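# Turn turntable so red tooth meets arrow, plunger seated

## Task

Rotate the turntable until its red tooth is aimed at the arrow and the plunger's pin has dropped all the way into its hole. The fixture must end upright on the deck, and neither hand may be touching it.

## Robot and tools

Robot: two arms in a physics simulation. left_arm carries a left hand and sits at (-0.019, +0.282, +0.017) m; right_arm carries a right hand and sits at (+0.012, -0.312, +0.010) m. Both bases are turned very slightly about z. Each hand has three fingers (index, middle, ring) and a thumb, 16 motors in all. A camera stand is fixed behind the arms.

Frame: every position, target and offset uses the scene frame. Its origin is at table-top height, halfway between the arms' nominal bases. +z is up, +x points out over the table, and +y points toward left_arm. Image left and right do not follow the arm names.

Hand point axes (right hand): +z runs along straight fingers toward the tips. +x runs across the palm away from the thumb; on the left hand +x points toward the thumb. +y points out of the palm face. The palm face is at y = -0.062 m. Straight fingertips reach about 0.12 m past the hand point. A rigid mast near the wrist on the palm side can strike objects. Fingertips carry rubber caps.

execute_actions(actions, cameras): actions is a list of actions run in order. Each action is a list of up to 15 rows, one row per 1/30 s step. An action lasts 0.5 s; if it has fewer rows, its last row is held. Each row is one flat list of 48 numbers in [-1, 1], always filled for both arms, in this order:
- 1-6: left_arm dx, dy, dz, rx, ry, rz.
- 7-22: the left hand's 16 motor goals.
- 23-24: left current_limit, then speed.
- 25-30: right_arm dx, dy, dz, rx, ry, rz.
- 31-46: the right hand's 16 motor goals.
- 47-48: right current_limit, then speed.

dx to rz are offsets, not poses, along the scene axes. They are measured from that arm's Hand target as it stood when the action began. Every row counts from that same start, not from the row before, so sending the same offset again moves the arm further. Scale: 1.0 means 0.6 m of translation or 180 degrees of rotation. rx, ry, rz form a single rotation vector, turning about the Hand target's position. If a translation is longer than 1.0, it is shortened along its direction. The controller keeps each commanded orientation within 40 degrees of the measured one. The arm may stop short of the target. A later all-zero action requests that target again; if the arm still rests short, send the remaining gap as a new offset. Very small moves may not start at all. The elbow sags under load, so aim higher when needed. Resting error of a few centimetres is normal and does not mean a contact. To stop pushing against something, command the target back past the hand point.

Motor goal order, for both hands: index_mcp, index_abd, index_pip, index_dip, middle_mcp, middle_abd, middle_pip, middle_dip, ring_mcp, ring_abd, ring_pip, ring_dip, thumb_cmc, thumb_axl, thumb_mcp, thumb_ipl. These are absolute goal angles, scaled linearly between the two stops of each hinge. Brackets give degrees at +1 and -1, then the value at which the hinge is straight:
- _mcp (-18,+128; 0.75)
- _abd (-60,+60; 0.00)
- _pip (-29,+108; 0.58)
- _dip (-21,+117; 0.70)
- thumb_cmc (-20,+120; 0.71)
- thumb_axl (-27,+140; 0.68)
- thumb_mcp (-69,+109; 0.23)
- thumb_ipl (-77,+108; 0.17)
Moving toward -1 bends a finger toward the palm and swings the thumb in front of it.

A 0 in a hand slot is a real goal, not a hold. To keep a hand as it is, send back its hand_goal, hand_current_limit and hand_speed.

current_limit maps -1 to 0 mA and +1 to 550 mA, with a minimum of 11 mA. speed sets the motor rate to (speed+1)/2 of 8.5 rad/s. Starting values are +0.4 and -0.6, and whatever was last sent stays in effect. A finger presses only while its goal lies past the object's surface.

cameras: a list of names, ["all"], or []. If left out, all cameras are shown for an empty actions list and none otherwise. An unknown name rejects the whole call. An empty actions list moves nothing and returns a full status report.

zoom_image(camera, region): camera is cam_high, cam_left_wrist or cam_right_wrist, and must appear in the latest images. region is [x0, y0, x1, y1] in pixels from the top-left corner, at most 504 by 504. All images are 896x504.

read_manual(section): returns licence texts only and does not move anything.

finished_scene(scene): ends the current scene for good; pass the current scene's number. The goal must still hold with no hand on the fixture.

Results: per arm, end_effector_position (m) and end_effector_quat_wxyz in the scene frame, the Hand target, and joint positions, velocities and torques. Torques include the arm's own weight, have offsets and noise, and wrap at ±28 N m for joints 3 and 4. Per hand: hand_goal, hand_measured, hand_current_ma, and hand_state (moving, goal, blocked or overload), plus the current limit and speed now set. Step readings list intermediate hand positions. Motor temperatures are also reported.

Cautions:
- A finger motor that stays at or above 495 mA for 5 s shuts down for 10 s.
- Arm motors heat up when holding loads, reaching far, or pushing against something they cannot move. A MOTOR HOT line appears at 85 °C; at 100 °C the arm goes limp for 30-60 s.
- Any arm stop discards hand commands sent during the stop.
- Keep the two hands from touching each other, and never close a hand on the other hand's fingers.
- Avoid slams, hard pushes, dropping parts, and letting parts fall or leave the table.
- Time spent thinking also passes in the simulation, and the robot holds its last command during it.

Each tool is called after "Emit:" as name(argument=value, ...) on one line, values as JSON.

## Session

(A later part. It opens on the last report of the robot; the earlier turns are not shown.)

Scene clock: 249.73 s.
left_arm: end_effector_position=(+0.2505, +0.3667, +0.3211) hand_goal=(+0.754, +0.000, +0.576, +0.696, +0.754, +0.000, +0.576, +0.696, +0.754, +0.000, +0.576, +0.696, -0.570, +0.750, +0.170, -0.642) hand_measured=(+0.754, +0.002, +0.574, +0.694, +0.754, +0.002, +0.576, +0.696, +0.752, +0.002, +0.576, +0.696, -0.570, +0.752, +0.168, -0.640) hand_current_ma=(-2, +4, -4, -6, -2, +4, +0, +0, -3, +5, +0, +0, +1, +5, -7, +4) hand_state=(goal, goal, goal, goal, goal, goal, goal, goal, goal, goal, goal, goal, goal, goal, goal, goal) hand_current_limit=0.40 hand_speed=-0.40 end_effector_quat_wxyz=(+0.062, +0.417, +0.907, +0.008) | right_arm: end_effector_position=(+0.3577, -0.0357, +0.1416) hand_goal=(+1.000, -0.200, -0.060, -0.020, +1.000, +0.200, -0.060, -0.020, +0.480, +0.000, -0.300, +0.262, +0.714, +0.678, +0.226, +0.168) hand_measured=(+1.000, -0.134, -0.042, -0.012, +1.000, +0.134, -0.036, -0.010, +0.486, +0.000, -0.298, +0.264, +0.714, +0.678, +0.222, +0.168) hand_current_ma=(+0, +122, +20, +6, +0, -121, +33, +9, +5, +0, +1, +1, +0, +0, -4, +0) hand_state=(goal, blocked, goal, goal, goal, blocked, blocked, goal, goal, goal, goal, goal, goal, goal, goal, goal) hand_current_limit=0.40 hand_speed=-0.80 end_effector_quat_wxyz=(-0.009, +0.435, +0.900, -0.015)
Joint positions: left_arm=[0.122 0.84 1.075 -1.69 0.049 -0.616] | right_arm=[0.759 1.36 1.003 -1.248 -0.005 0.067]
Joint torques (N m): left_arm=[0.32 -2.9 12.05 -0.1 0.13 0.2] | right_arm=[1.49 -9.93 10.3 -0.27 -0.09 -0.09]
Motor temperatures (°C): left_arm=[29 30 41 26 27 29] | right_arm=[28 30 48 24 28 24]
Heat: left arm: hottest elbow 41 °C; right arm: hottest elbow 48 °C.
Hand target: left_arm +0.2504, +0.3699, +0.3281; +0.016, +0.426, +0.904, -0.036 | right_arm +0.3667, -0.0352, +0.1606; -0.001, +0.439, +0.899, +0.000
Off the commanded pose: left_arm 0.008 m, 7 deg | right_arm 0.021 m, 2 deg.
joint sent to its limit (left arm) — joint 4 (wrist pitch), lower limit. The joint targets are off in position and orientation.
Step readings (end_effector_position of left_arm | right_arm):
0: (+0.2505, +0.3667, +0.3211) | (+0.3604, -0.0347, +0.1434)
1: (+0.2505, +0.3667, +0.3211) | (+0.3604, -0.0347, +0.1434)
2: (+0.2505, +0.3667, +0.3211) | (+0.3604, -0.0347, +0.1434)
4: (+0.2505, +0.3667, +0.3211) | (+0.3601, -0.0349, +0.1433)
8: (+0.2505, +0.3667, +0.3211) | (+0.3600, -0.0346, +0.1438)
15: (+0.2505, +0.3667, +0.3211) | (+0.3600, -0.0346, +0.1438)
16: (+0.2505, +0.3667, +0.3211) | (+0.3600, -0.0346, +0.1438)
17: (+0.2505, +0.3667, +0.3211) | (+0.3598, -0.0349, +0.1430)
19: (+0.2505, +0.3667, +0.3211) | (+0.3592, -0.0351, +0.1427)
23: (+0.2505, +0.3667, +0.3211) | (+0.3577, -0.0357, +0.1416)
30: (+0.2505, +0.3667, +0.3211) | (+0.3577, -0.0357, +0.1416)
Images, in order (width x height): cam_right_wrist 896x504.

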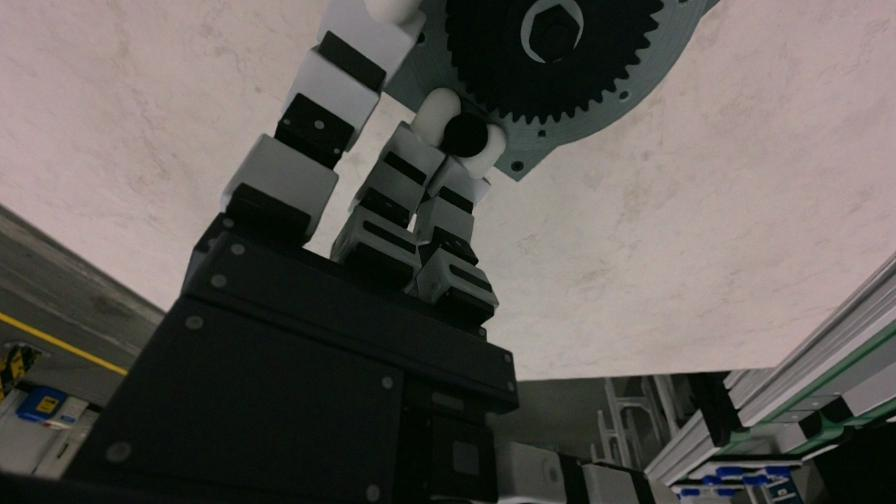

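Emit:
execute_actions(actions=[[[0.283,-0.166,0,0,0,0,0.754,0,0.576,0.696,0.48,0,-0.3,0.261,0.48,0,-0.3,0.261,-0.57,0.75,0.17,-0.642,0.4,-0.4,0,0,0,0,0,0,1,-0.2,-0.04,0.0,1,0.2,-0.04,0.0,0.48,0,-0.3,0.262,0.714,0.678,0.226,0.168,0.3,-0.8]],[[0.13,-0.2,-0.02,0,0,0,0.754,0,0.576,0.696,0.48,0,-0.3,0.261,0.48,0,-0.3,0.261,-0.57,0.75,0.17,-0.642,0.4,-0.4,0,0,0,0,0,0,1,-0.2,-0.04,0.0,1,0.2,-0.04,0.0,0.48,0,-0.3,0.262,0.714,0.678,0.226,0.168,0.3,-0.8]]], cameras=["cam_high","cam_left_wrist"])

Scene clock: 254.87 s.
left_arm: end_effector_position=(+0.4863, +0.1461, +0.2922) hand_goal=(+0.754, +0.000, +0.576, +0.696, +0.480, +0.000, -0.300, +0.262, +0.480, +0.000, -0.300, +0.262, -0.570, +0.750, +0.170, -0.642) hand_measured=(+0.752, +0.000, +0.574, +0.694, +0.484, +0.000, -0.292, +0.264, +0.486, +0.002, -0.294, +0.266, -0.570, +0.752, +0.168, -0.640) hand_current_ma=(-3, +2, -3, -6, +13, +2, +21, +8, +15, +2, +16, +10, +1, +4, -7, +4) hand_state=(goal, goal, goal, goal, goal, goal, goal, goal, goal, goal, goal, goal, goal, goal, goal, goal) hand_current_limit=0.40 hand_speed=-0.40 end_effector_quat_wxyz=(-0.006, +0.438, +0.898, -0.040) | right_arm: end_effector_position=(+0.3577, -0.0357, +0.1416) hand_goal=(+1.000, -0.200, -0.040, +0.000, +1.000, +0.200, -0.040, +0.000, +0.480, +0.000, -0.300, +0.262, +0.714, +0.678, +0.226, +0.168) hand_measured=(+1.000, -0.134, -0.032, +0.006, +1.000, +0.134, -0.030, +0.008, +0.486, +0.000, -0.298, +0.264, +0.714, +0.678, +0.222, +0.168) hand_current_ma=(+0, +121, +6, +4, +0, -121, +10, +6, +5, +0, +1, +1, +0, +0, -4, +0) hand_state=(goal, blocked, goal, goal, goal, blocked, goal, goal, goal, goal, goal, goal, goal, goal, goal, goal) hand_current_limit=0.30 hand_speed=-0.80 end_effector_quat_wxyz=(-0.009, +0.435, +0.900, -0.015)
Joint positions: left_arm=[-0.372 1.651 1.723 -1.659 0.079 -1.062] | right_arm=[0.759 1.36 1.003 -1.248 -0.005 0.067]
Joint torques (N m): left_arm=[-0.03 -16.73 15.91 -0.58 -0.24 -0.05] | right_arm=[1.67 -10.05 10.3 -0.31 -0.14 -0.07]
Heat: left arm: hottest elbow 42 °C; right arm: hottest elbow 47 °C.
Hand target: left_arm +0.4982, +0.1503, +0.3161; +0.016, +0.426, +0.904, -0.036 | right_arm +0.3667, -0.0352, +0.1606; -0.001, +0.439, +0.899, +0.000
Off the commanded pose: left_arm 0.027 m, 3 deg | right_arm 0.021 m, 2 deg.
Step readings (end_effector_position of left_arm | right_arm):
0: (+0.2505, +0.3667, +0.3211) | (+0.3577, -0.0357, +0.1416)
1: (+0.2508, +0.3664, +0.3206) | (+0.3577, -0.0357, +0.1416)
2: (+0.2528, +0.3641, +0.3194) | (+0.3577, -0.0357, +0.1416)
4: (+0.2755, +0.3415, +0.3206) | (+0.3577, -0.0357, +0.1416)
8: (+0.3565, +0.2763, +0.3118) | (+0.3577, -0.0357, +0.1416)
15: (+0.4087, +0.2636, +0.2789) | (+0.3577, -0.0357, +0.1416)
16: (+0.4088, +0.2639, +0.2800) | (+0.3577, -0.0357, +0.1416)
17: (+0.4098, +0.2646, +0.2840) | (+0.3577, -0.0357, +0.1416)
19: (+0.4246, +0.2473, +0.2971) | (+0.3577, -0.0357, +0.1416)
23: (+0.4623, +0.1776, +0.3122) | (+0.3577, -0.0357, +0.1416)
30: (+0.4826, +0.1423, +0.2891) | (+0.3577, -0.0357, +0.1416)
Images, in order (width x height): cam_high 896x504, cam_left_wrist 896x504.

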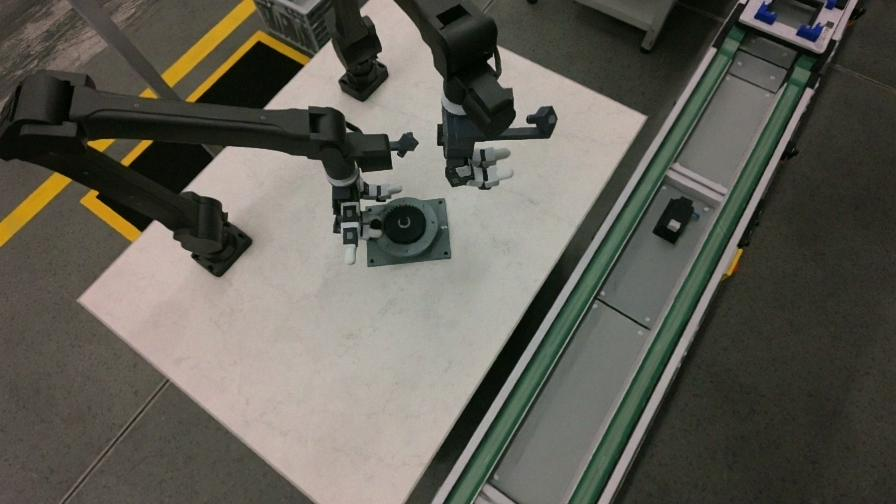

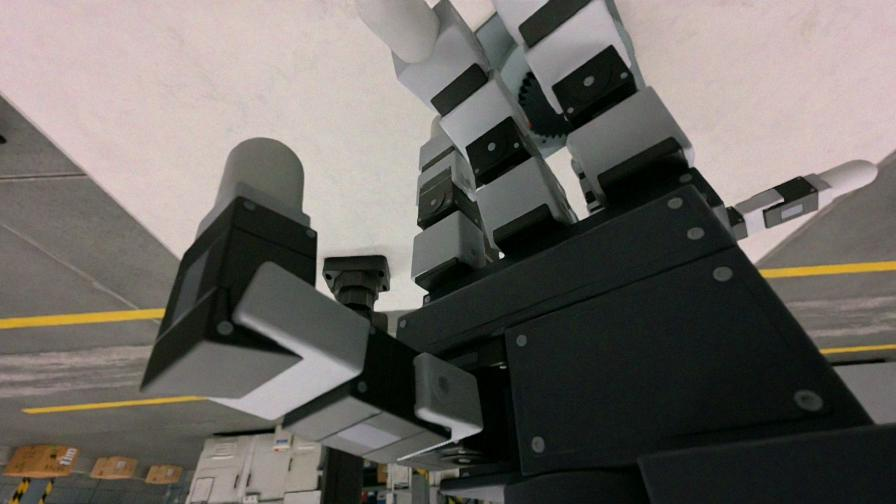

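Emit:
execute_actions(actions=[[[0.092,-0.118,0,0,0,0,0.754,0,0.576,0.696,0.5485,0,0.576,0.696,0.5485,0,0.576,0.696,-0.57,0.75,0.17,-0.642,0.4,-0.4,0,0,0,0,0,0,1,-0.2,-0.04,0.0,1,0.2,-0.04,0.0,0.48,0,-0.3,0.262,0.714,0.678,0.226,0.168,0.3,-0.8]],[[-0.066,-0.051,-0.05,0,0,0,0.754,0,0.576,0.696,0.5485,0,0.576,0.696,0.5485,0,0.576,0.696,-0.57,0.75,0.17,-0.642,0.4,-0.4,0,0,0,0,0,0,1,-0.2,-0.04,0.0,1,0.2,-0.04,0.0,0.48,0,-0.3,0.262,0.714,0.678,0.226,0.168,0.3,-0.8]]], cameras=["cam_high","cam_left_wrist"])

Scene clock: 259.83 s.
left_arm: end_effector_position=(+0.5122, +0.0465, +0.2774) hand_goal=(+0.754, +0.000, +0.576, +0.696, +0.548, +0.000, +0.576, +0.696, +0.548, +0.000, +0.576, +0.696, -0.570, +0.750, +0.170, -0.642) hand_measured=(+0.752, +0.000, +0.574, +0.694, +0.548, +0.000, +0.574, +0.694, +0.548, +0.002, +0.574, +0.694, -0.570, +0.752, +0.168, -0.640) hand_current_ma=(-4, +2, -3, -6, +0, +2, -6, -5, +0, +2, -5, -7, +2, +4, -7, +4) hand_state=(goal, goal, goal, goal, goal, goal, goal, goal, goal, goal, goal, goal, goal, goal, goal, goal) hand_current_limit=0.40 hand_speed=-0.40 end_effector_quat_wxyz=(-0.001, +0.433, +0.901, -0.036) | right_arm: end_effector_position=(+0.3577, -0.0357, +0.1416) hand_goal=(+1.000, -0.200, -0.040, +0.000, +1.000, +0.200, -0.040, +0.000, +0.480, +0.000, -0.300, +0.262, +0.714, +0.678, +0.226, +0.168) hand_measured=(+1.000, -0.134, -0.032, +0.006, +1.000, +0.134, -0.030, +0.008, +0.486, +0.000, -0.298, +0.264, +0.714, +0.678, +0.222, +0.168) hand_current_ma=(+0, +121, +6, +4, +0, -121, +10, +6, +5, +0, +1, +1, +0, +0, -4, +0) hand_state=(goal, blocked, goal, goal, goal, blocked, goal, goal, goal, goal, goal, goal, goal, goal, goal, goal) hand_current_limit=0.30 hand_speed=-0.80 end_effector_quat_wxyz=(-0.009, +0.435, +0.900, -0.015)
Joint positions: left_arm=[-0.519 1.836 1.93 -1.659 0.072 -1.22] | right_arm=[0.759 1.36 1.003 -1.248 -0.005 0.067]
Joint torques (N m): left_arm=[-0.09 -21.42 10.29 0.66 -0.09 -0.05] | right_arm=[1.67 -9.99 10.4 -0.31 -0.11 -0.06]
Heat: left arm: hottest elbow 41 °C; right arm: hottest elbow 47 °C.
Hand target: left_arm +0.5138, +0.0489, +0.2861; +0.016, +0.426, +0.904, -0.036 | right_arm +0.3667, -0.0352, +0.1606; -0.001, +0.439, +0.899, +0.000
Off the commanded pose: left_arm 0.009 m, 2 deg | right_arm 0.021 m, 2 deg.
Step readings (end_effector_position of left_arm | right_arm):
0: (+0.4863, +0.1461, +0.2922) | (+0.3577, -0.0357, +0.1416)
1: (+0.4866, +0.1463, +0.2929) | (+0.3577, -0.0357, +0.1416)
2: (+0.4877, +0.1461, +0.2940) | (+0.3577, -0.0357, +0.1416)
4: (+0.5022, +0.1388, +0.3024) | (+0.3577, -0.0357, +0.1416)
8: (+0.5355, +0.1082, +0.3118) | (+0.3577, -0.0357, +0.1416)
15: (+0.5409, +0.0806, +0.2909) | (+0.3577, -0.0357, +0.1416)
16: (+0.5405, +0.0808, +0.2900) | (+0.3577, -0.0357, +0.1416)
17: (+0.5404, +0.0820, +0.2900) | (+0.3577, -0.0357, +0.1416)
19: (+0.5387, +0.0831, +0.2903) | (+0.3577, -0.0357, +0.1416)
23: (+0.5268, +0.0702, +0.2855) | (+0.3577, -0.0357, +0.1416)
30: (+0.5122, +0.0454, +0.2766) | (+0.3577, -0.0357, +0.1416)
Images, in order (width x height): cam_high 896x504, cam_left_wrist 896x504.

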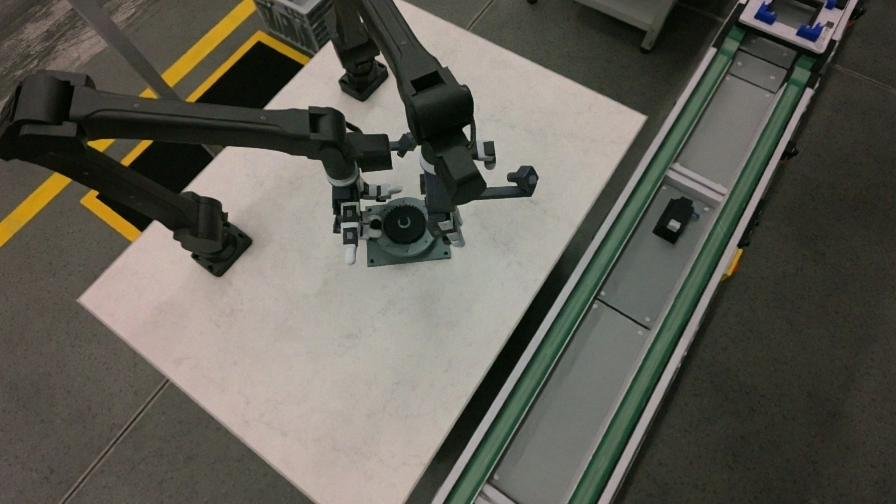

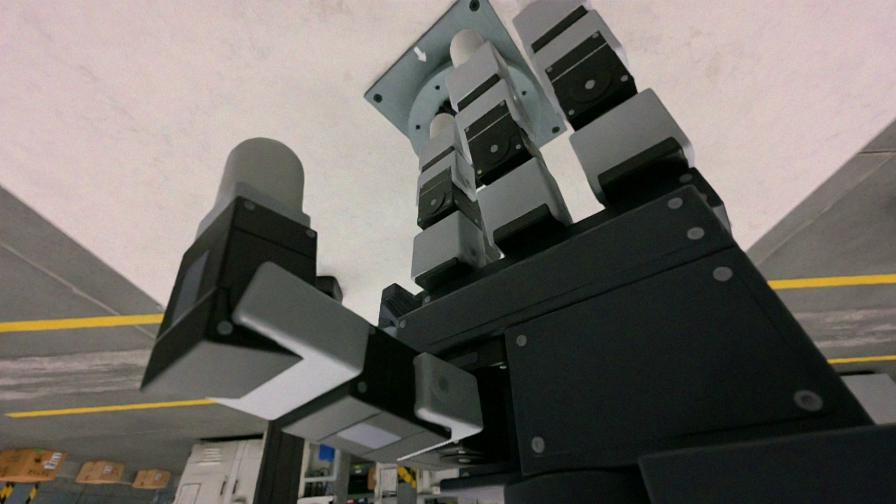

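Emit:
execute_actions(actions=[[[-0.0447,-0.0115,-0.1,0.0251,-0.0009,-0.0085,0.754,0,0.576,0.696,0.5485,0,0.576,0.696,0.5485,0,0.576,0.696,-0.57,0.75,0.17,-0.642,0.4,-0.4,0,0,0,0,0,0,1,-0.2,-0.04,0.0,1,0.2,-0.04,0.0,0.48,0,-0.3,0.262,0.714,0.678,0.226,0.168,0.3,-0.8]],[[0,0,-0.0435,0,0,0,0.754,0,0.576,0.696,0.5485,0,0.576,0.696,0.5485,0,0.576,0.696,-0.57,0.75,0.17,-0.642,0.4,-0.4,0,0,0,0,0,0,1,-0.2,-0.04,0.0,1,0.2,-0.04,0.0,0.48,0,-0.3,0.262,0.714,0.678,0.226,0.168,0.3,-0.8]]], cameras=["cam_high","cam_left_wrist"])

Emit:
zoom_image(camera="cam_high", region=[345, 175, 465, 275])

Emit:
zoom_image(camera="cam_left_wrist", region=[340, 0, 540, 150])

Scene clock: 263.47 s.
left_arm: end_effector_position=(+0.4845, +0.0436, +0.1978) hand_goal=(+0.754, +0.000, +0.576, +0.696, +0.548, +0.000, +0.576, +0.696, +0.548, +0.000, +0.576, +0.696, -0.570, +0.750, +0.170, -0.642) hand_measured=(+0.752, +0.000, +0.574, +0.694, +0.548, +0.000, +0.574, +0.694, +0.548, +0.000, +0.574, +0.694, -0.570, +0.752, +0.168, -0.640) hand_current_ma=(-4, +1, -3, -6, +0, +1, -6, -5, +0, +2, -4, -7, +2, +4, -7, +4) hand_state=(goal, goal, goal, goal, goal, goal, goal, goal, goal, goal, goal, goal, goal, goal, goal, goal) hand_current_limit=0.40 hand_speed=-0.40 end_effector_quat_wxyz=(-0.011, +0.443, +0.896, -0.001) | right_arm: end_effector_position=(+0.3577, -0.0357, +0.1416) hand_goal=(+1.000, -0.200, -0.040, +0.000, +1.000, +0.200, -0.040, +0.000, +0.480, +0.000, -0.300, +0.262, +0.714, +0.678, +0.226, +0.168) hand_measured=(+1.000, -0.134, -0.032, +0.006, +1.000, +0.134, -0.030, +0.008, +0.486, +0.000, -0.298, +0.264, +0.714, +0.678, +0.222, +0.168) hand_current_ma=(+0, +121, +6, +4, +0, -121, +10, +6, +5, +0, +1, +1, +0, +0, -4, +0) hand_state=(goal, blocked, goal, goal, goal, blocked, goal, goal, goal, goal, goal, goal, goal, goal, goal, goal) hand_current_limit=0.30 hand_speed=-0.80 end_effector_quat_wxyz=(-0.009, +0.435, +0.900, -0.015)
Joint positions: left_arm=[-0.571 1.796 1.651 -1.448 0.006 -1.251] | right_arm=[0.759 1.36 1.003 -1.248 -0.005 0.067]
Joint torques (N m): left_arm=[-1.26 -19.31 10.22 0.58 -0.34 -0.05] | right_arm=[1.79 -9.99 10.33 -0.36 -0.11 -0.05]
Heat: left arm: hottest elbow 41 °C; right arm: hottest elbow 46 °C.
Hand target: left_arm +0.4870, +0.0420, +0.2000; +0.000, +0.438, +0.899, +0.000 | right_arm +0.3667, -0.0352, +0.1606; -0.001, +0.439, +0.899, +0.000
Off the commanded pose: left_arm 0.004 m, 1 deg | right_arm 0.021 m, 2 deg.
Step readings (end_effector_position of left_arm | right_arm):
0: (+0.5119, +0.0457, +0.2774) | (+0.3577, -0.0357, +0.1416)
1: (+0.5117, +0.0462, +0.2758) | (+0.3577, -0.0357, +0.1416)
2: (+0.5127, +0.0475, +0.2732) | (+0.3577, -0.0357, +0.1416)
4: (+0.5094, +0.0526, +0.2622) | (+0.3577, -0.0357, +0.1416)
8: (+0.4912, +0.0594, +0.2320) | (+0.3577, -0.0357, +0.1416)
15: (+0.4837, +0.0445, +0.2185) | (+0.3577, -0.0357, +0.1416)
16: (+0.4840, +0.0433, +0.2185) | (+0.3577, -0.0357, +0.1416)
17: (+0.4848, +0.0427, +0.2173) | (+0.3577, -0.0357, +0.1416)
19: (+0.4867, +0.0428, +0.2122) | (+0.3577, -0.0357, +0.1416)
23: (+0.4842, +0.0444, +0.2005) | (+0.3577, -0.0357, +0.1416)
30: (+0.4849, +0.0443, +0.1978) | (+0.3577, -0.0357, +0.1416)
Images, in order (width x height): cam_high 896x504, cam_left_wrist 896x504.

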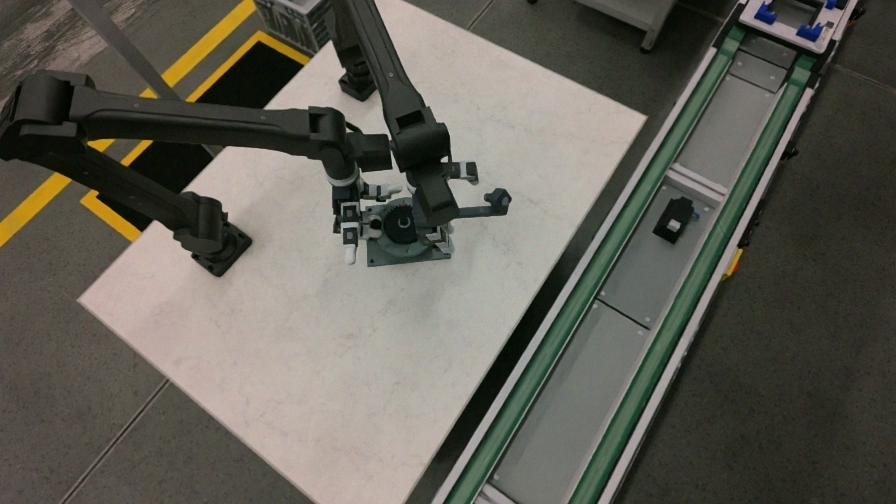

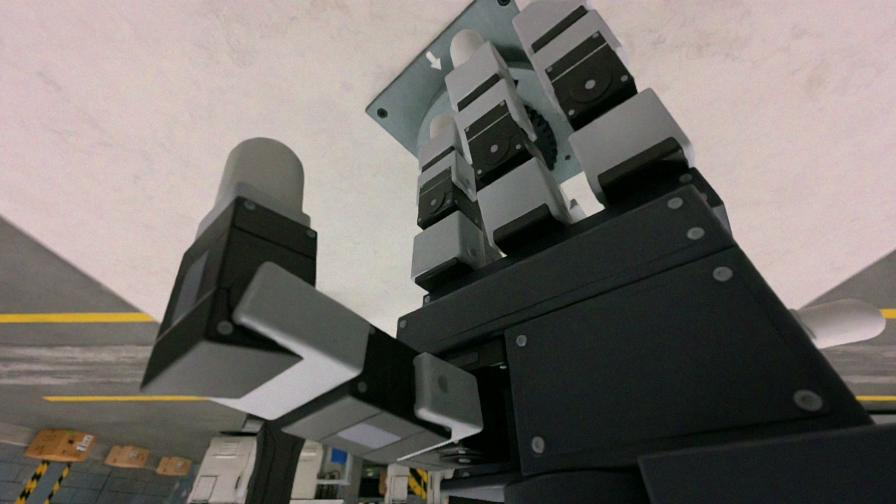

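Scaled by 4.200.

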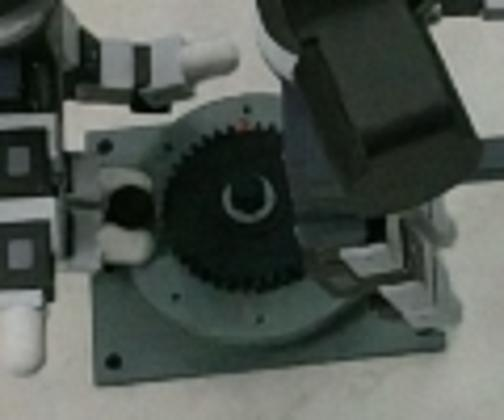

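Scaled by 2.520.

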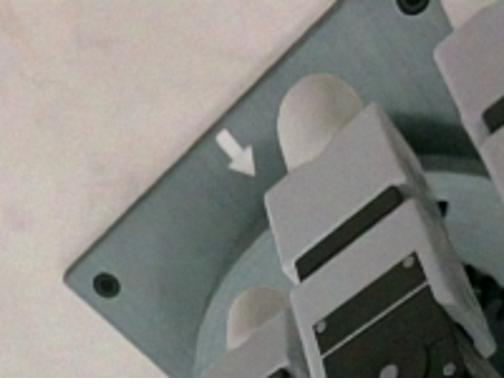

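Emit:
execute_actions(actions=[[[0,0,-0.035,0,0,0,0.754,0,0.576,0.696,0.5485,0,0.576,0.696,0.5485,0,0.576,0.696,-0.57,0.75,0.17,-0.642,0.4,-0.4,0.028,0.0218,0.0543,0.0156,-0.02,0,1,-0.25,-0.08,-0.02,1,0.25,-0.08,-0.02,0.48,0,-0.3,0.262,0.714,0.678,0.226,0.168,0.75,-0.5]],[[0,0,0,0,0,0,0.754,0,0.576,0.696,0.5485,0,0.576,0.696,0.5485,0,0.576,0.696,-0.57,0.75,0.17,-0.642,0.6,-0.4,0.028,0.0218,0.0543,0.0156,-0.02,0,1,-0.25,-0.14,-0.1,1,0.25,-0.14,-0.1,0.48,0,-0.3,0.262,0.714,0.678,0.226,0.168,0.75,-0.5]],[[0,0,0,0,0,0,0.754,0,0.576,0.696,0.5485,0,0.576,0.696,0.5485,0,0.576,0.696,-0.57,0.75,0.17,-0.642,0.6,-0.4,0.028,0.0218,0.0543,0.0156,-0.02,0,1,-0.25,-0.2,-0.2,1,0.25,-0.2,-0.2,0.48,0,-0.3,0.262,0.714,0.678,0.226,0.168,0.75,-0.5]]], cameras=["cam_right_wrist","cam_left_wrist"])

Emit:
zoom_image(camera="cam_right_wrist", region=[380, 70, 530, 220])

Emit:
zoom_image(camera="cam_left_wrist", region=[340, 0, 540, 150])

Scene clock: 266.93 s.
left_arm: end_effector_position=(+0.4842, +0.0438, +0.1816) hand_goal=(+0.754, +0.000, +0.576, +0.696, +0.548, +0.000, +0.576, +0.696, +0.548, +0.000, +0.576, +0.696, -0.570, +0.750, +0.170, -0.642) hand_measured=(+0.752, +0.000, +0.574, +0.694, +0.548, +0.000, +0.574, +0.694, +0.548, +0.000, +0.574, +0.694, -0.570, +0.752, +0.168, -0.640) hand_current_ma=(-4, +1, -3, -6, +0, +1, -6, -5, +0, +2, -4, -7, +2, +4, -7, +4) hand_state=(goal, goal, goal, goal, goal, goal, goal, goal, goal, goal, goal, goal, goal, goal, goal, goal) hand_current_limit=0.60 hand_speed=-0.40 end_effector_quat_wxyz=(-0.007, +0.443, +0.896, -0.002) | right_arm: end_effector_position=(+0.3542, -0.0384, +0.1322) hand_goal=(+1.000, -0.250, -0.200, -0.200, +1.000, +0.250, -0.200, -0.200, +0.480, +0.000, -0.300, +0.262, +0.714, +0.678, +0.226, +0.168) hand_measured=(+1.000, -0.144, -0.128, -0.146, +1.000, +0.146, -0.128, -0.130, +0.486, +0.000, -0.298, +0.264, +0.714, +0.678, +0.222, +0.168) hand_current_ma=(+0, +244, +164, +107, +0, -234, +167, +164, +4, +0, +1, +1, +0, +0, -4, +0) hand_state=(goal, blocked, blocked, blocked, goal, blocked, blocked, blocked, goal, goal, goal, goal, goal, goal, goal, goal) hand_current_limit=0.75 hand_speed=-0.50 end_effector_quat_wxyz=(-0.014, +0.434, +0.901, -0.026)
Joint positions: left_arm=[-0.571 1.796 1.608 -1.395 0.006 -1.251] | right_arm=[0.759 1.372 0.994 -1.251 -0.006 0.065]
Joint torques (N m): left_arm=[-1.26 -18.43 10.14 0.62 -0.35 -0.05] | right_arm=[2.32 -11.87 13.04 0.59 0.13 0]
Heat: left arm: hottest elbow 41 °C; right arm: hottest elbow 46 °C.
Hand target: left_arm +0.4870, +0.0420, +0.1790; +0.000, +0.438, +0.899, +0.000 | right_arm +0.3772, -0.0224, +0.1787; +0.013, +0.437, +0.899, +0.026
Off the commanded pose: left_arm 0.004 m, 1 deg | right_arm 0.054 m, 7 deg.
led back after a hold (right arm): the arm was led back toward your command in small steps, so it may still be short of it.
Step readings (end_effector_position of left_arm | right_arm):
0: (+0.4845, +0.0436, +0.1978) | (+0.3577, -0.0357, +0.1416)
1: (+0.4845, +0.0436, +0.1978) | (+0.3577, -0.0357, +0.1416)
2: (+0.4850, +0.0432, +0.1966) | (+0.3577, -0.0357, +0.1416)
4: (+0.4861, +0.0425, +0.1926) | (+0.3574, -0.0360, +0.1414)
8: (+0.4839, +0.0440, +0.1839) | (+0.3571, -0.0363, +0.1413)
15: (+0.4842, +0.0438, +0.1816) | (+0.3571, -0.0363, +0.1413)
16: (+0.4842, +0.0438, +0.1816) | (+0.3571, -0.0363, +0.1413) HELD (not all sent) right_arm
17: (+0.4842, +0.0438, +0.1816) | (+0.3571, -0.0363, +0.1413) HELD (not all sent) right_arm
19: (+0.4842, +0.0438, +0.1816) | (+0.3562, -0.0371, +0.1381) HELD (not all sent) right_arm
23: (+0.4842, +0.0438, +0.1816) | (+0.3553, -0.0378, +0.1342) HELD (not all sent) right_arm
30: (+0.4842, +0.0438, +0.1816) | (+0.3551, -0.0379, +0.1337) HELD (not all sent) right_arm
31: (+0.4842, +0.0438, +0.1816) | (+0.3551, -0.0379, +0.1337)
32: (+0.4842, +0.0438, +0.1816) | (+0.3543, -0.0385, +0.1329)
34: (+0.4842, +0.0438, +0.1816) | (+0.3542, -0.0384, +0.1322)
38: (+0.4842, +0.0438, +0.1816) | (+0.3542, -0.0384, +0.1322)
45: (+0.4842, +0.0438, +0.1816) | (+0.3542, -0.0384, +0.1322)
HELD (not all sent) right_arm: steps 16 to 30.
pose unreachable (right arm): on one or more control steps of this call, first in action 1 (counted from 0), this arm could not follow its commanded pose, so it was not sent that pose on those steps. It may still have moved: this result reports where it is.
cause: moving toward the commanded pose would bring a part of the arm too close to another arm (a part of this arm just beyond joint 4 (wrist pitch) and a part of the left arm just beyond its joint 3 (elbow), at the place that arm is still heading or pushing toward).
Images, in order (width x height): cam_left_wrist 896x504, cam_right_wrist 896x504.

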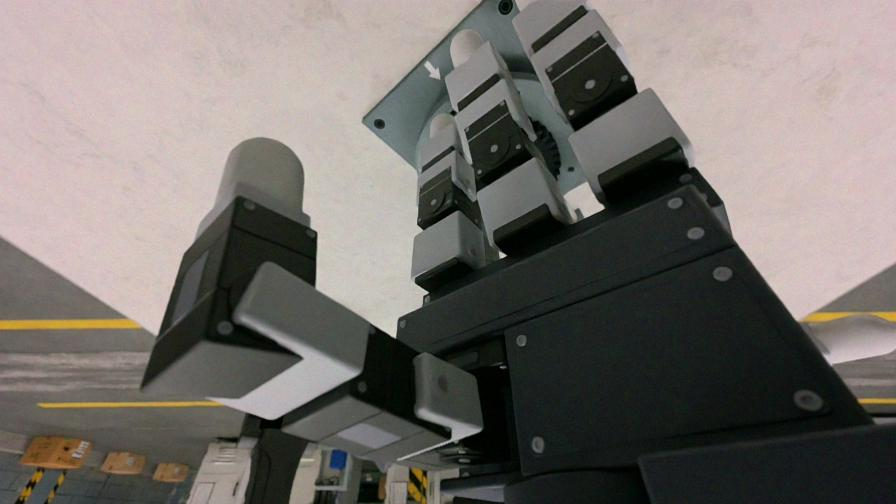

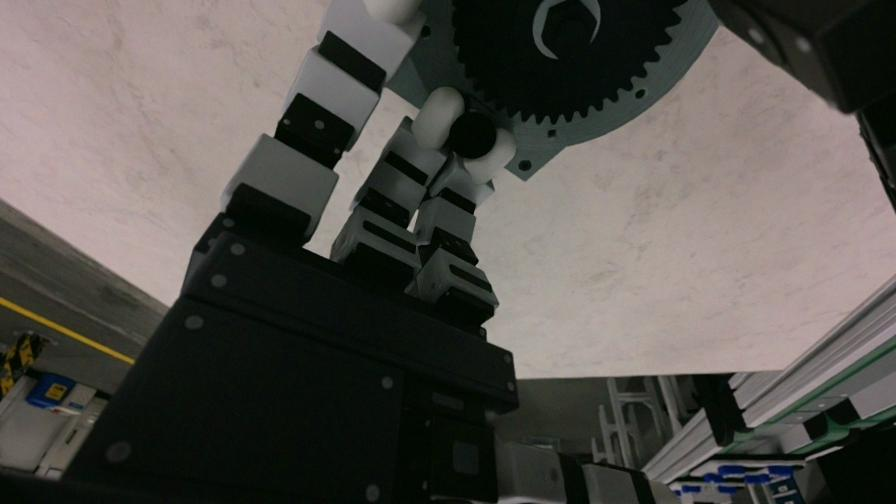

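Scaled by 3.360.

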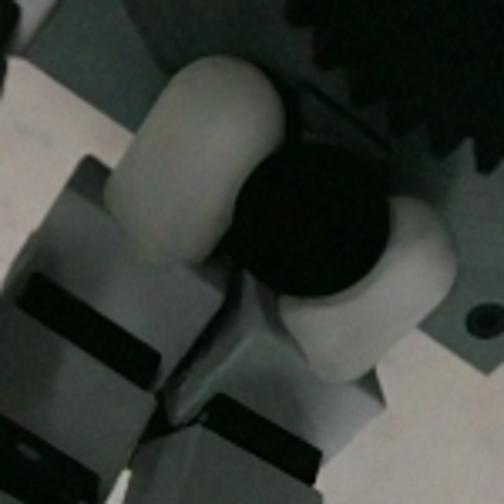

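Scaled by 2.520.

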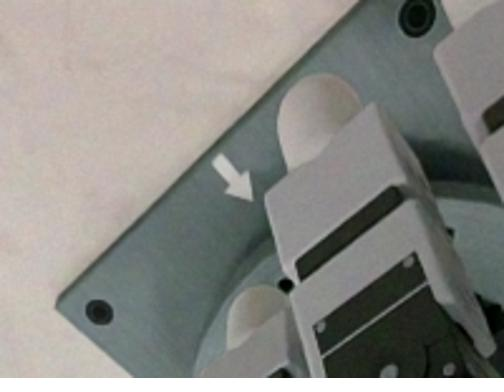

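Emit:
execute_actions(actions=[])

Emit:
zoom_image(camera="cam_high", region=[335, 165, 475, 275])

Emit:
zoom_image(camera="cam_left_wrist", region=[200, 100, 700, 504])

Emit:
zoom_image(camera="cam_right_wrist", region=[300, 70, 800, 504])

Scene clock: 270.57 s.
left_arm: end_effector_position=(+0.4842, +0.0438, +0.1816) hand_goal=(+0.754, +0.000, +0.576, +0.696, +0.548, +0.000, +0.576, +0.696, +0.548, +0.000, +0.576, +0.696, -0.570, +0.750, +0.170, -0.642) hand_measured=(+0.752, +0.000, +0.574, +0.694, +0.548, +0.000, +0.574, +0.694, +0.548, +0.000, +0.574, +0.694, -0.570, +0.752, +0.168, -0.640) hand_current_ma=(-4, +1, -3, -6, +0, +1, -6, -5, +0, +2, -4, -7, +2, +4, -7, +4) hand_state=(goal, goal, goal, goal, goal, goal, goal, goal, goal, goal, goal, goal, goal, goal, goal, goal) hand_current_limit=0.60 hand_speed=-0.40 end_effector_quat_wxyz=(-0.007, +0.443, +0.896, -0.002) | right_arm: end_effector_position=(+0.3542, -0.0384, +0.1322) hand_goal=(+1.000, -0.250, -0.200, -0.200, +1.000, +0.250, -0.200, -0.200, +0.480, +0.000, -0.300, +0.262, +0.714, +0.678, +0.226, +0.168) hand_measured=(+1.000, -0.144, -0.128, -0.146, +1.000, +0.146, -0.128, -0.130, +0.486, +0.000, -0.298, +0.264, +0.714, +0.678, +0.222, +0.168) hand_current_ma=(+0, +244, +164, +107, +0, -234, +167, +164, +4, +0, +1, +1, +0, +0, -4, +0) hand_state=(goal, blocked, blocked, blocked, goal, blocked, blocked, blocked, goal, goal, goal, goal, goal, goal, goal, goal) hand_current_limit=0.75 hand_speed=-0.50 end_effector_quat_wxyz=(-0.014, +0.434, +0.901, -0.026)
Joint positions: left_arm=[-0.571 1.796 1.608 -1.395 0.006 -1.251] | right_arm=[0.759 1.372 0.994 -1.251 -0.006 0.065]
Joint velocities: within noise
Joint torques (N m): left_arm=[-1.26 -18.49 10.15 0.61 -0.34 -0.05] | right_arm=[1.67 -11.69 12.97 0.57 0.14 0.01]
Motor temperatures (°C): left_arm=[29 31 41 26 27 29] | right_arm=[28 30 45 24 28 24]
Heat: left arm: hottest elbow 41 °C; right arm: hottest elbow 45 °C.
Hand target: left_arm +0.4870, +0.0420, +0.1790; +0.000, +0.438, +0.899, +0.000 | right_arm +0.3772, -0.0224, +0.1787; +0.013, +0.437, +0.899, +0.026
Off the commanded pose: left_arm 0.004 m, 1 deg | right_arm 0.054 m, 7 deg.

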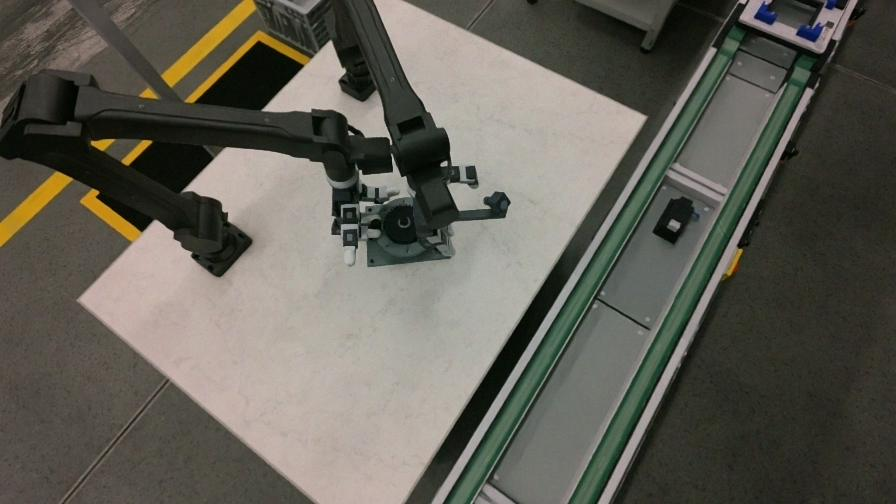

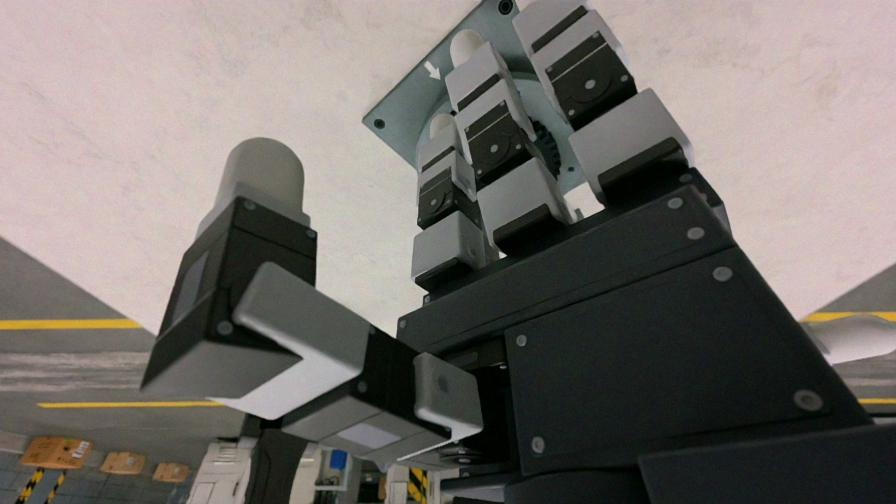

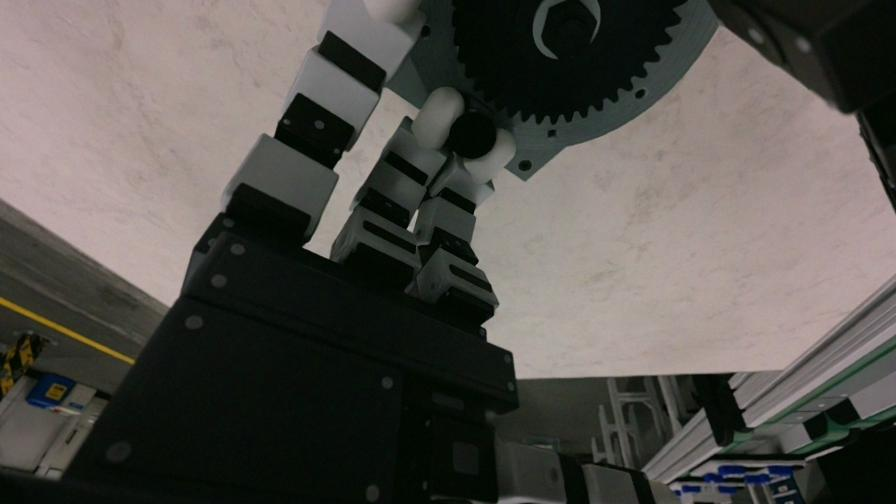

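Scaled by 3.600.

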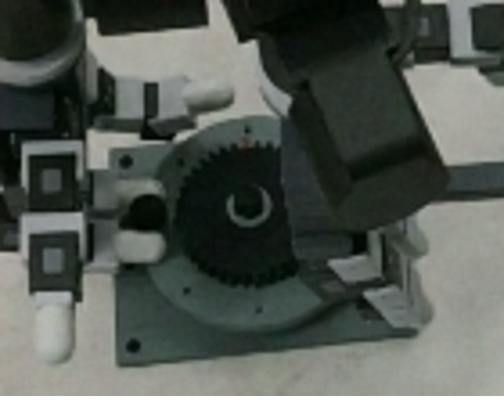

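Scaled by 1.008.

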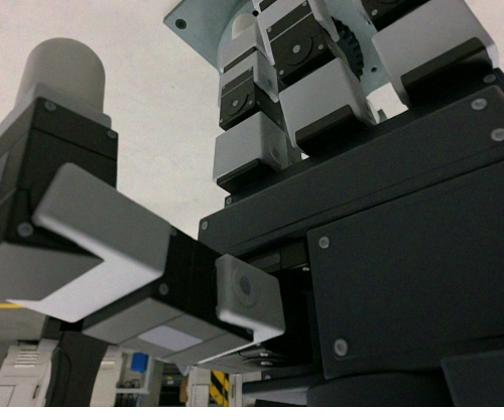

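Scaled by 1.008.

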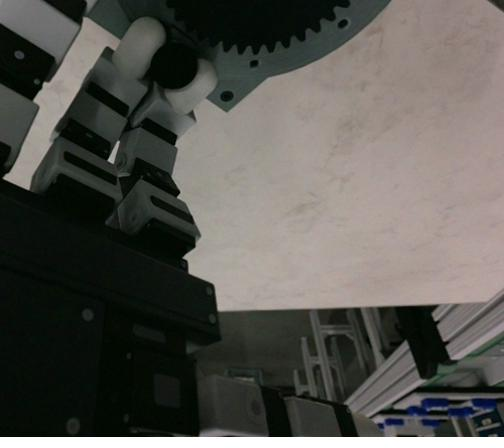

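Emit:
execute_actions(actions=[[[0,0,0.1,0,0,0,0.754,0,0.576,0.696,0.5485,0,0.576,0.696,0.5485,0,0.576,0.696,-0.57,0.75,0.17,-0.642,0.6,-0.4,0,0,0,0,0,0,1,-0.25,-0.2,-0.2,1,0.25,-0.2,-0.2,0.48,0,-0.3,0.262,0.714,0.678,0.226,0.168,0.75,-0.5]],[[0.08,0.06,0.02,0,0,0,0.754,0,0.576,0.696,0.5485,0,0.576,0.696,0.5485,0,0.576,0.696,-0.57,0.75,0.17,-0.642,0.6,-0.4,-0.006,-0.005,-0.01,0,0,0,1,-0.25,-0.15,-0.15,1,0.25,-0.15,-0.15,0.48,0,-0.3,0.262,0.714,0.678,0.226,0.168,0.75,-0.5]],[[0.085,0.065,0,0,0,0,0.754,0,0.576,0.696,0.5485,0,0.576,0.696,0.5485,0,0.576,0.696,-0.57,0.75,0.17,-0.642,0.6,-0.4,-0.006,-0.005,-0.01,0,0,0,1,-0.25,-0.1,-0.1,1,0.25,-0.1,-0.1,0.48,0,-0.3,0.262,0.714,0.678,0.226,0.168,0.6,-0.5]],[[-0.07,0.1,0,0,0,0,0.754,0,0.576,0.696,0.5485,0,0.576,0.696,0.5485,0,0.576,0.696,-0.57,0.75,0.17,-0.642,0.6,-0.4,0,0,-0.005,0,0,0,1,-0.25,-0.04,-0.04,1,0.25,-0.04,-0.04,0.48,0,-0.3,0.262,0.714,0.678,0.226,0.168,0.4,-0.5]],[[-0.1,0.12,0,0,0,0,0.754,0,0.576,0.696,0.5485,0,0.576,0.696,0.5485,0,0.576,0.696,-0.57,0.75,0.17,-0.642,0.6,-0.4,0,0,0,0,0,0,1,-0.22,-0.02,0.03,1,0.22,-0.02,0.03,0.48,0,-0.3,0.262,0.714,0.678,0.226,0.168,0.3,-0.5]],[[-0.1,0.13,0,0,0,0,0.754,0,0.576,0.696,0.5485,0,0.576,0.696,0.5485,0,0.576,0.696,-0.57,0.75,0.17,-0.642,0.6,-0.4,0,0,0,0,0,0,1,-0.22,-0.02,0.03,1,0.22,-0.02,0.03,0.48,0,-0.3,0.262,0.714,0.678,0.226,0.168,0.3,-0.5]]], cameras=["cam_high", "cam_right_wrist"])

Scene clock: 276.87 s.
left_arm: end_effector_position=(+0.4212, +0.3242, +0.2497) hand_goal=(+0.754, +0.000, +0.576, +0.696, +0.548, +0.000, +0.576, +0.696, +0.548, +0.000, +0.576, +0.696, -0.570, +0.750, +0.170, -0.642) hand_measured=(+0.752, +0.000, +0.574, +0.694, +0.548, +0.000, +0.574, +0.694, +0.550, +0.000, +0.574, +0.694, -0.572, +0.752, +0.168, -0.640) hand_current_ma=(-4, -1, -3, -6, +2, -1, -3, -5, +4, -1, -2, -7, -3, +3, -7, +4) hand_state=(goal, goal, goal, goal, goal, goal, goal, goal, goal, goal, goal, goal, goal, goal, goal, goal) hand_current_limit=0.60 hand_speed=-0.40 end_effector_quat_wxyz=(-0.010, +0.438, +0.899, -0.003) | right_arm: end_effector_position=(+0.3565, -0.0366, +0.1427) hand_goal=(+1.000, -0.220, -0.020, +0.030, +1.000, +0.220, -0.020, +0.030, +0.480, +0.000, -0.300, +0.262, +0.714, +0.678, +0.226, +0.168) hand_measured=(+1.000, -0.138, -0.024, +0.020, +1.000, +0.142, -0.022, +0.020, +0.486, +0.000, -0.298, +0.264, +0.714, +0.678, +0.222, +0.168) hand_current_ma=(+0, +165, -3, -8, +0, -154, -1, -8, +4, +0, +1, +1, +0, +0, -4, +0) hand_state=(goal, blocked, goal, goal, goal, blocked, goal, goal, goal, goal, goal, goal, goal, goal, goal, goal) hand_current_limit=0.30 hand_speed=-0.50 end_effector_quat_wxyz=(-0.005, +0.437, +0.900, -0.006)
Joint positions: left_arm=[-0.045 1.369 1.281 -1.503 -0.002 -0.735] | right_arm=[0.761 1.345 0.988 -1.23 -0.005 0.073]
Joint torques (N m): left_arm=[-0.44 -12.22 10.14 0.69 -0.01 0.18] | right_arm=[2.26 -9.76 9.78 1.42 0.09 -0.03]
Heat: left arm: hottest elbow 41 °C; right arm: hottest elbow 45 °C.
Hand target: left_arm +0.4240, +0.3270, +0.2510; +0.000, +0.438, +0.899, +0.000 | right_arm +0.3700, -0.0284, +0.1637; +0.013, +0.437, +0.899, +0.026
Off the commanded pose: left_arm 0.004 m, 1 deg | right_arm 0.026 m, 4 deg.
Step readings (end_effector_position of left_arm | right_arm):
0: (+0.4842, +0.0438, +0.1816) | (+0.3542, -0.0384, +0.1322)
1: (+0.4842, +0.0438, +0.1816) | (+0.3542, -0.0384, +0.1322)
2: (+0.4835, +0.0442, +0.1816) | (+0.3542, -0.0384, +0.1322)
4: (+0.4795, +0.0470, +0.1839) | (+0.3542, -0.0384, +0.1322)
8: (+0.4725, +0.0518, +0.1944) | (+0.3542, -0.0384, +0.1322)
15: (+0.4764, +0.0491, +0.2085) | (+0.3542, -0.0384, +0.1322)
16: (+0.4768, +0.0488, +0.2097) | (+0.3542, -0.0384, +0.1322)
17: (+0.4771, +0.0496, +0.2114) | (+0.3542, -0.0385, +0.1322)
19: (+0.4817, +0.0524, +0.2169) | (+0.3545, -0.0382, +0.1323)
23: (+0.5027, +0.0694, +0.2347) | (+0.3545, -0.0382, +0.1323)
30: (+0.5219, +0.0929, +0.2479) | (+0.3545, -0.0382, +0.1323)
31: (+0.5221, +0.0911, +0.2471) | (+0.3545, -0.0382, +0.1323)
32: (+0.5227, +0.0898, +0.2459) | (+0.3548, -0.0380, +0.1331)
34: (+0.5311, +0.0879, +0.2430) | (+0.3554, -0.0376, +0.1359)
38: (+0.5542, +0.1016, +0.2382) | (+0.3552, -0.0377, +0.1363)
45: (+0.5702, +0.1311, +0.2324) | (+0.3551, -0.0379, +0.1364)
46: (+0.5709, +0.1308, +0.2321) | (+0.3551, -0.0379, +0.1364)
47: (+0.5701, +0.1301, +0.2323) | (+0.3554, -0.0376, +0.1365)
49: (+0.5650, +0.1315, +0.2305) | (+0.3562, -0.0368, +0.1400)
53: (+0.5402, +0.1536, +0.2302) | (+0.3562, -0.0368, +0.1407)
60: (+0.5403, +0.1791, +0.2491) | (+0.3562, -0.0368, +0.1407)
61: (+0.5406, +0.1789, +0.2496) | (+0.3562, -0.0368, +0.1407)
62: (+0.5394, +0.1798, +0.2476) | (+0.3562, -0.0368, +0.1407)
64: (+0.5219, +0.1893, +0.2388) | (+0.3565, -0.0366, +0.1427)
68: (+0.4826, +0.2257, +0.2301) | (+0.3565, -0.0366, +0.1427)
75: (+0.4801, +0.2534, +0.2499) | (+0.3565, -0.0366, +0.1427)
76: (+0.4796, +0.2515, +0.2503) | (+0.3565, -0.0366, +0.1427)
77: (+0.4794, +0.2518, +0.2494) | (+0.3565, -0.0366, +0.1427)
79: (+0.4642, +0.2610, +0.2418) | (+0.3565, -0.0366, +0.1427)
83: (+0.4264, +0.3044, +0.2338) | (+0.3565, -0.0366, +0.1427)
90: (+0.4186, +0.3292, +0.2494) | (+0.3565, -0.0366, +0.1427)
Images, in order (width x height): cam_high 896x504, cam_right_wrist 896x504.

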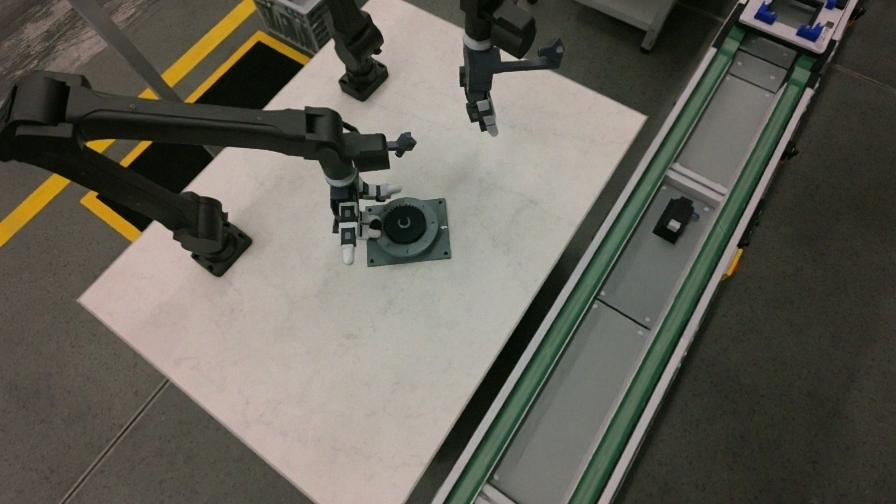

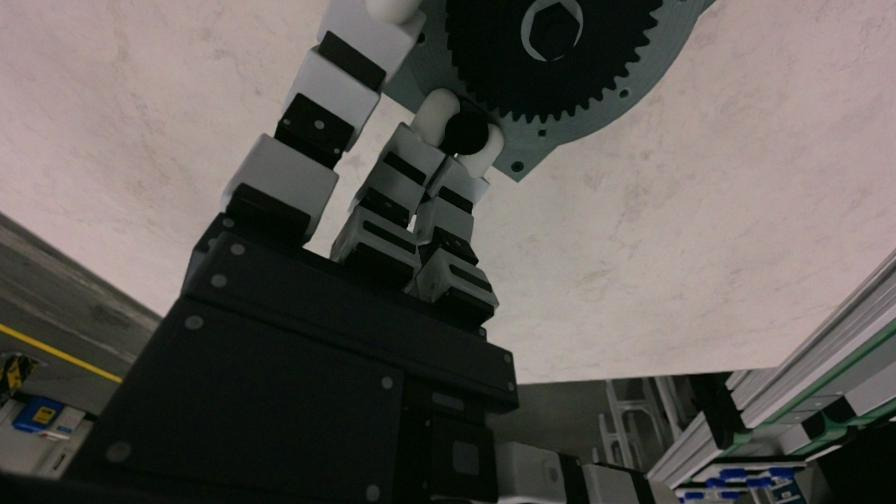

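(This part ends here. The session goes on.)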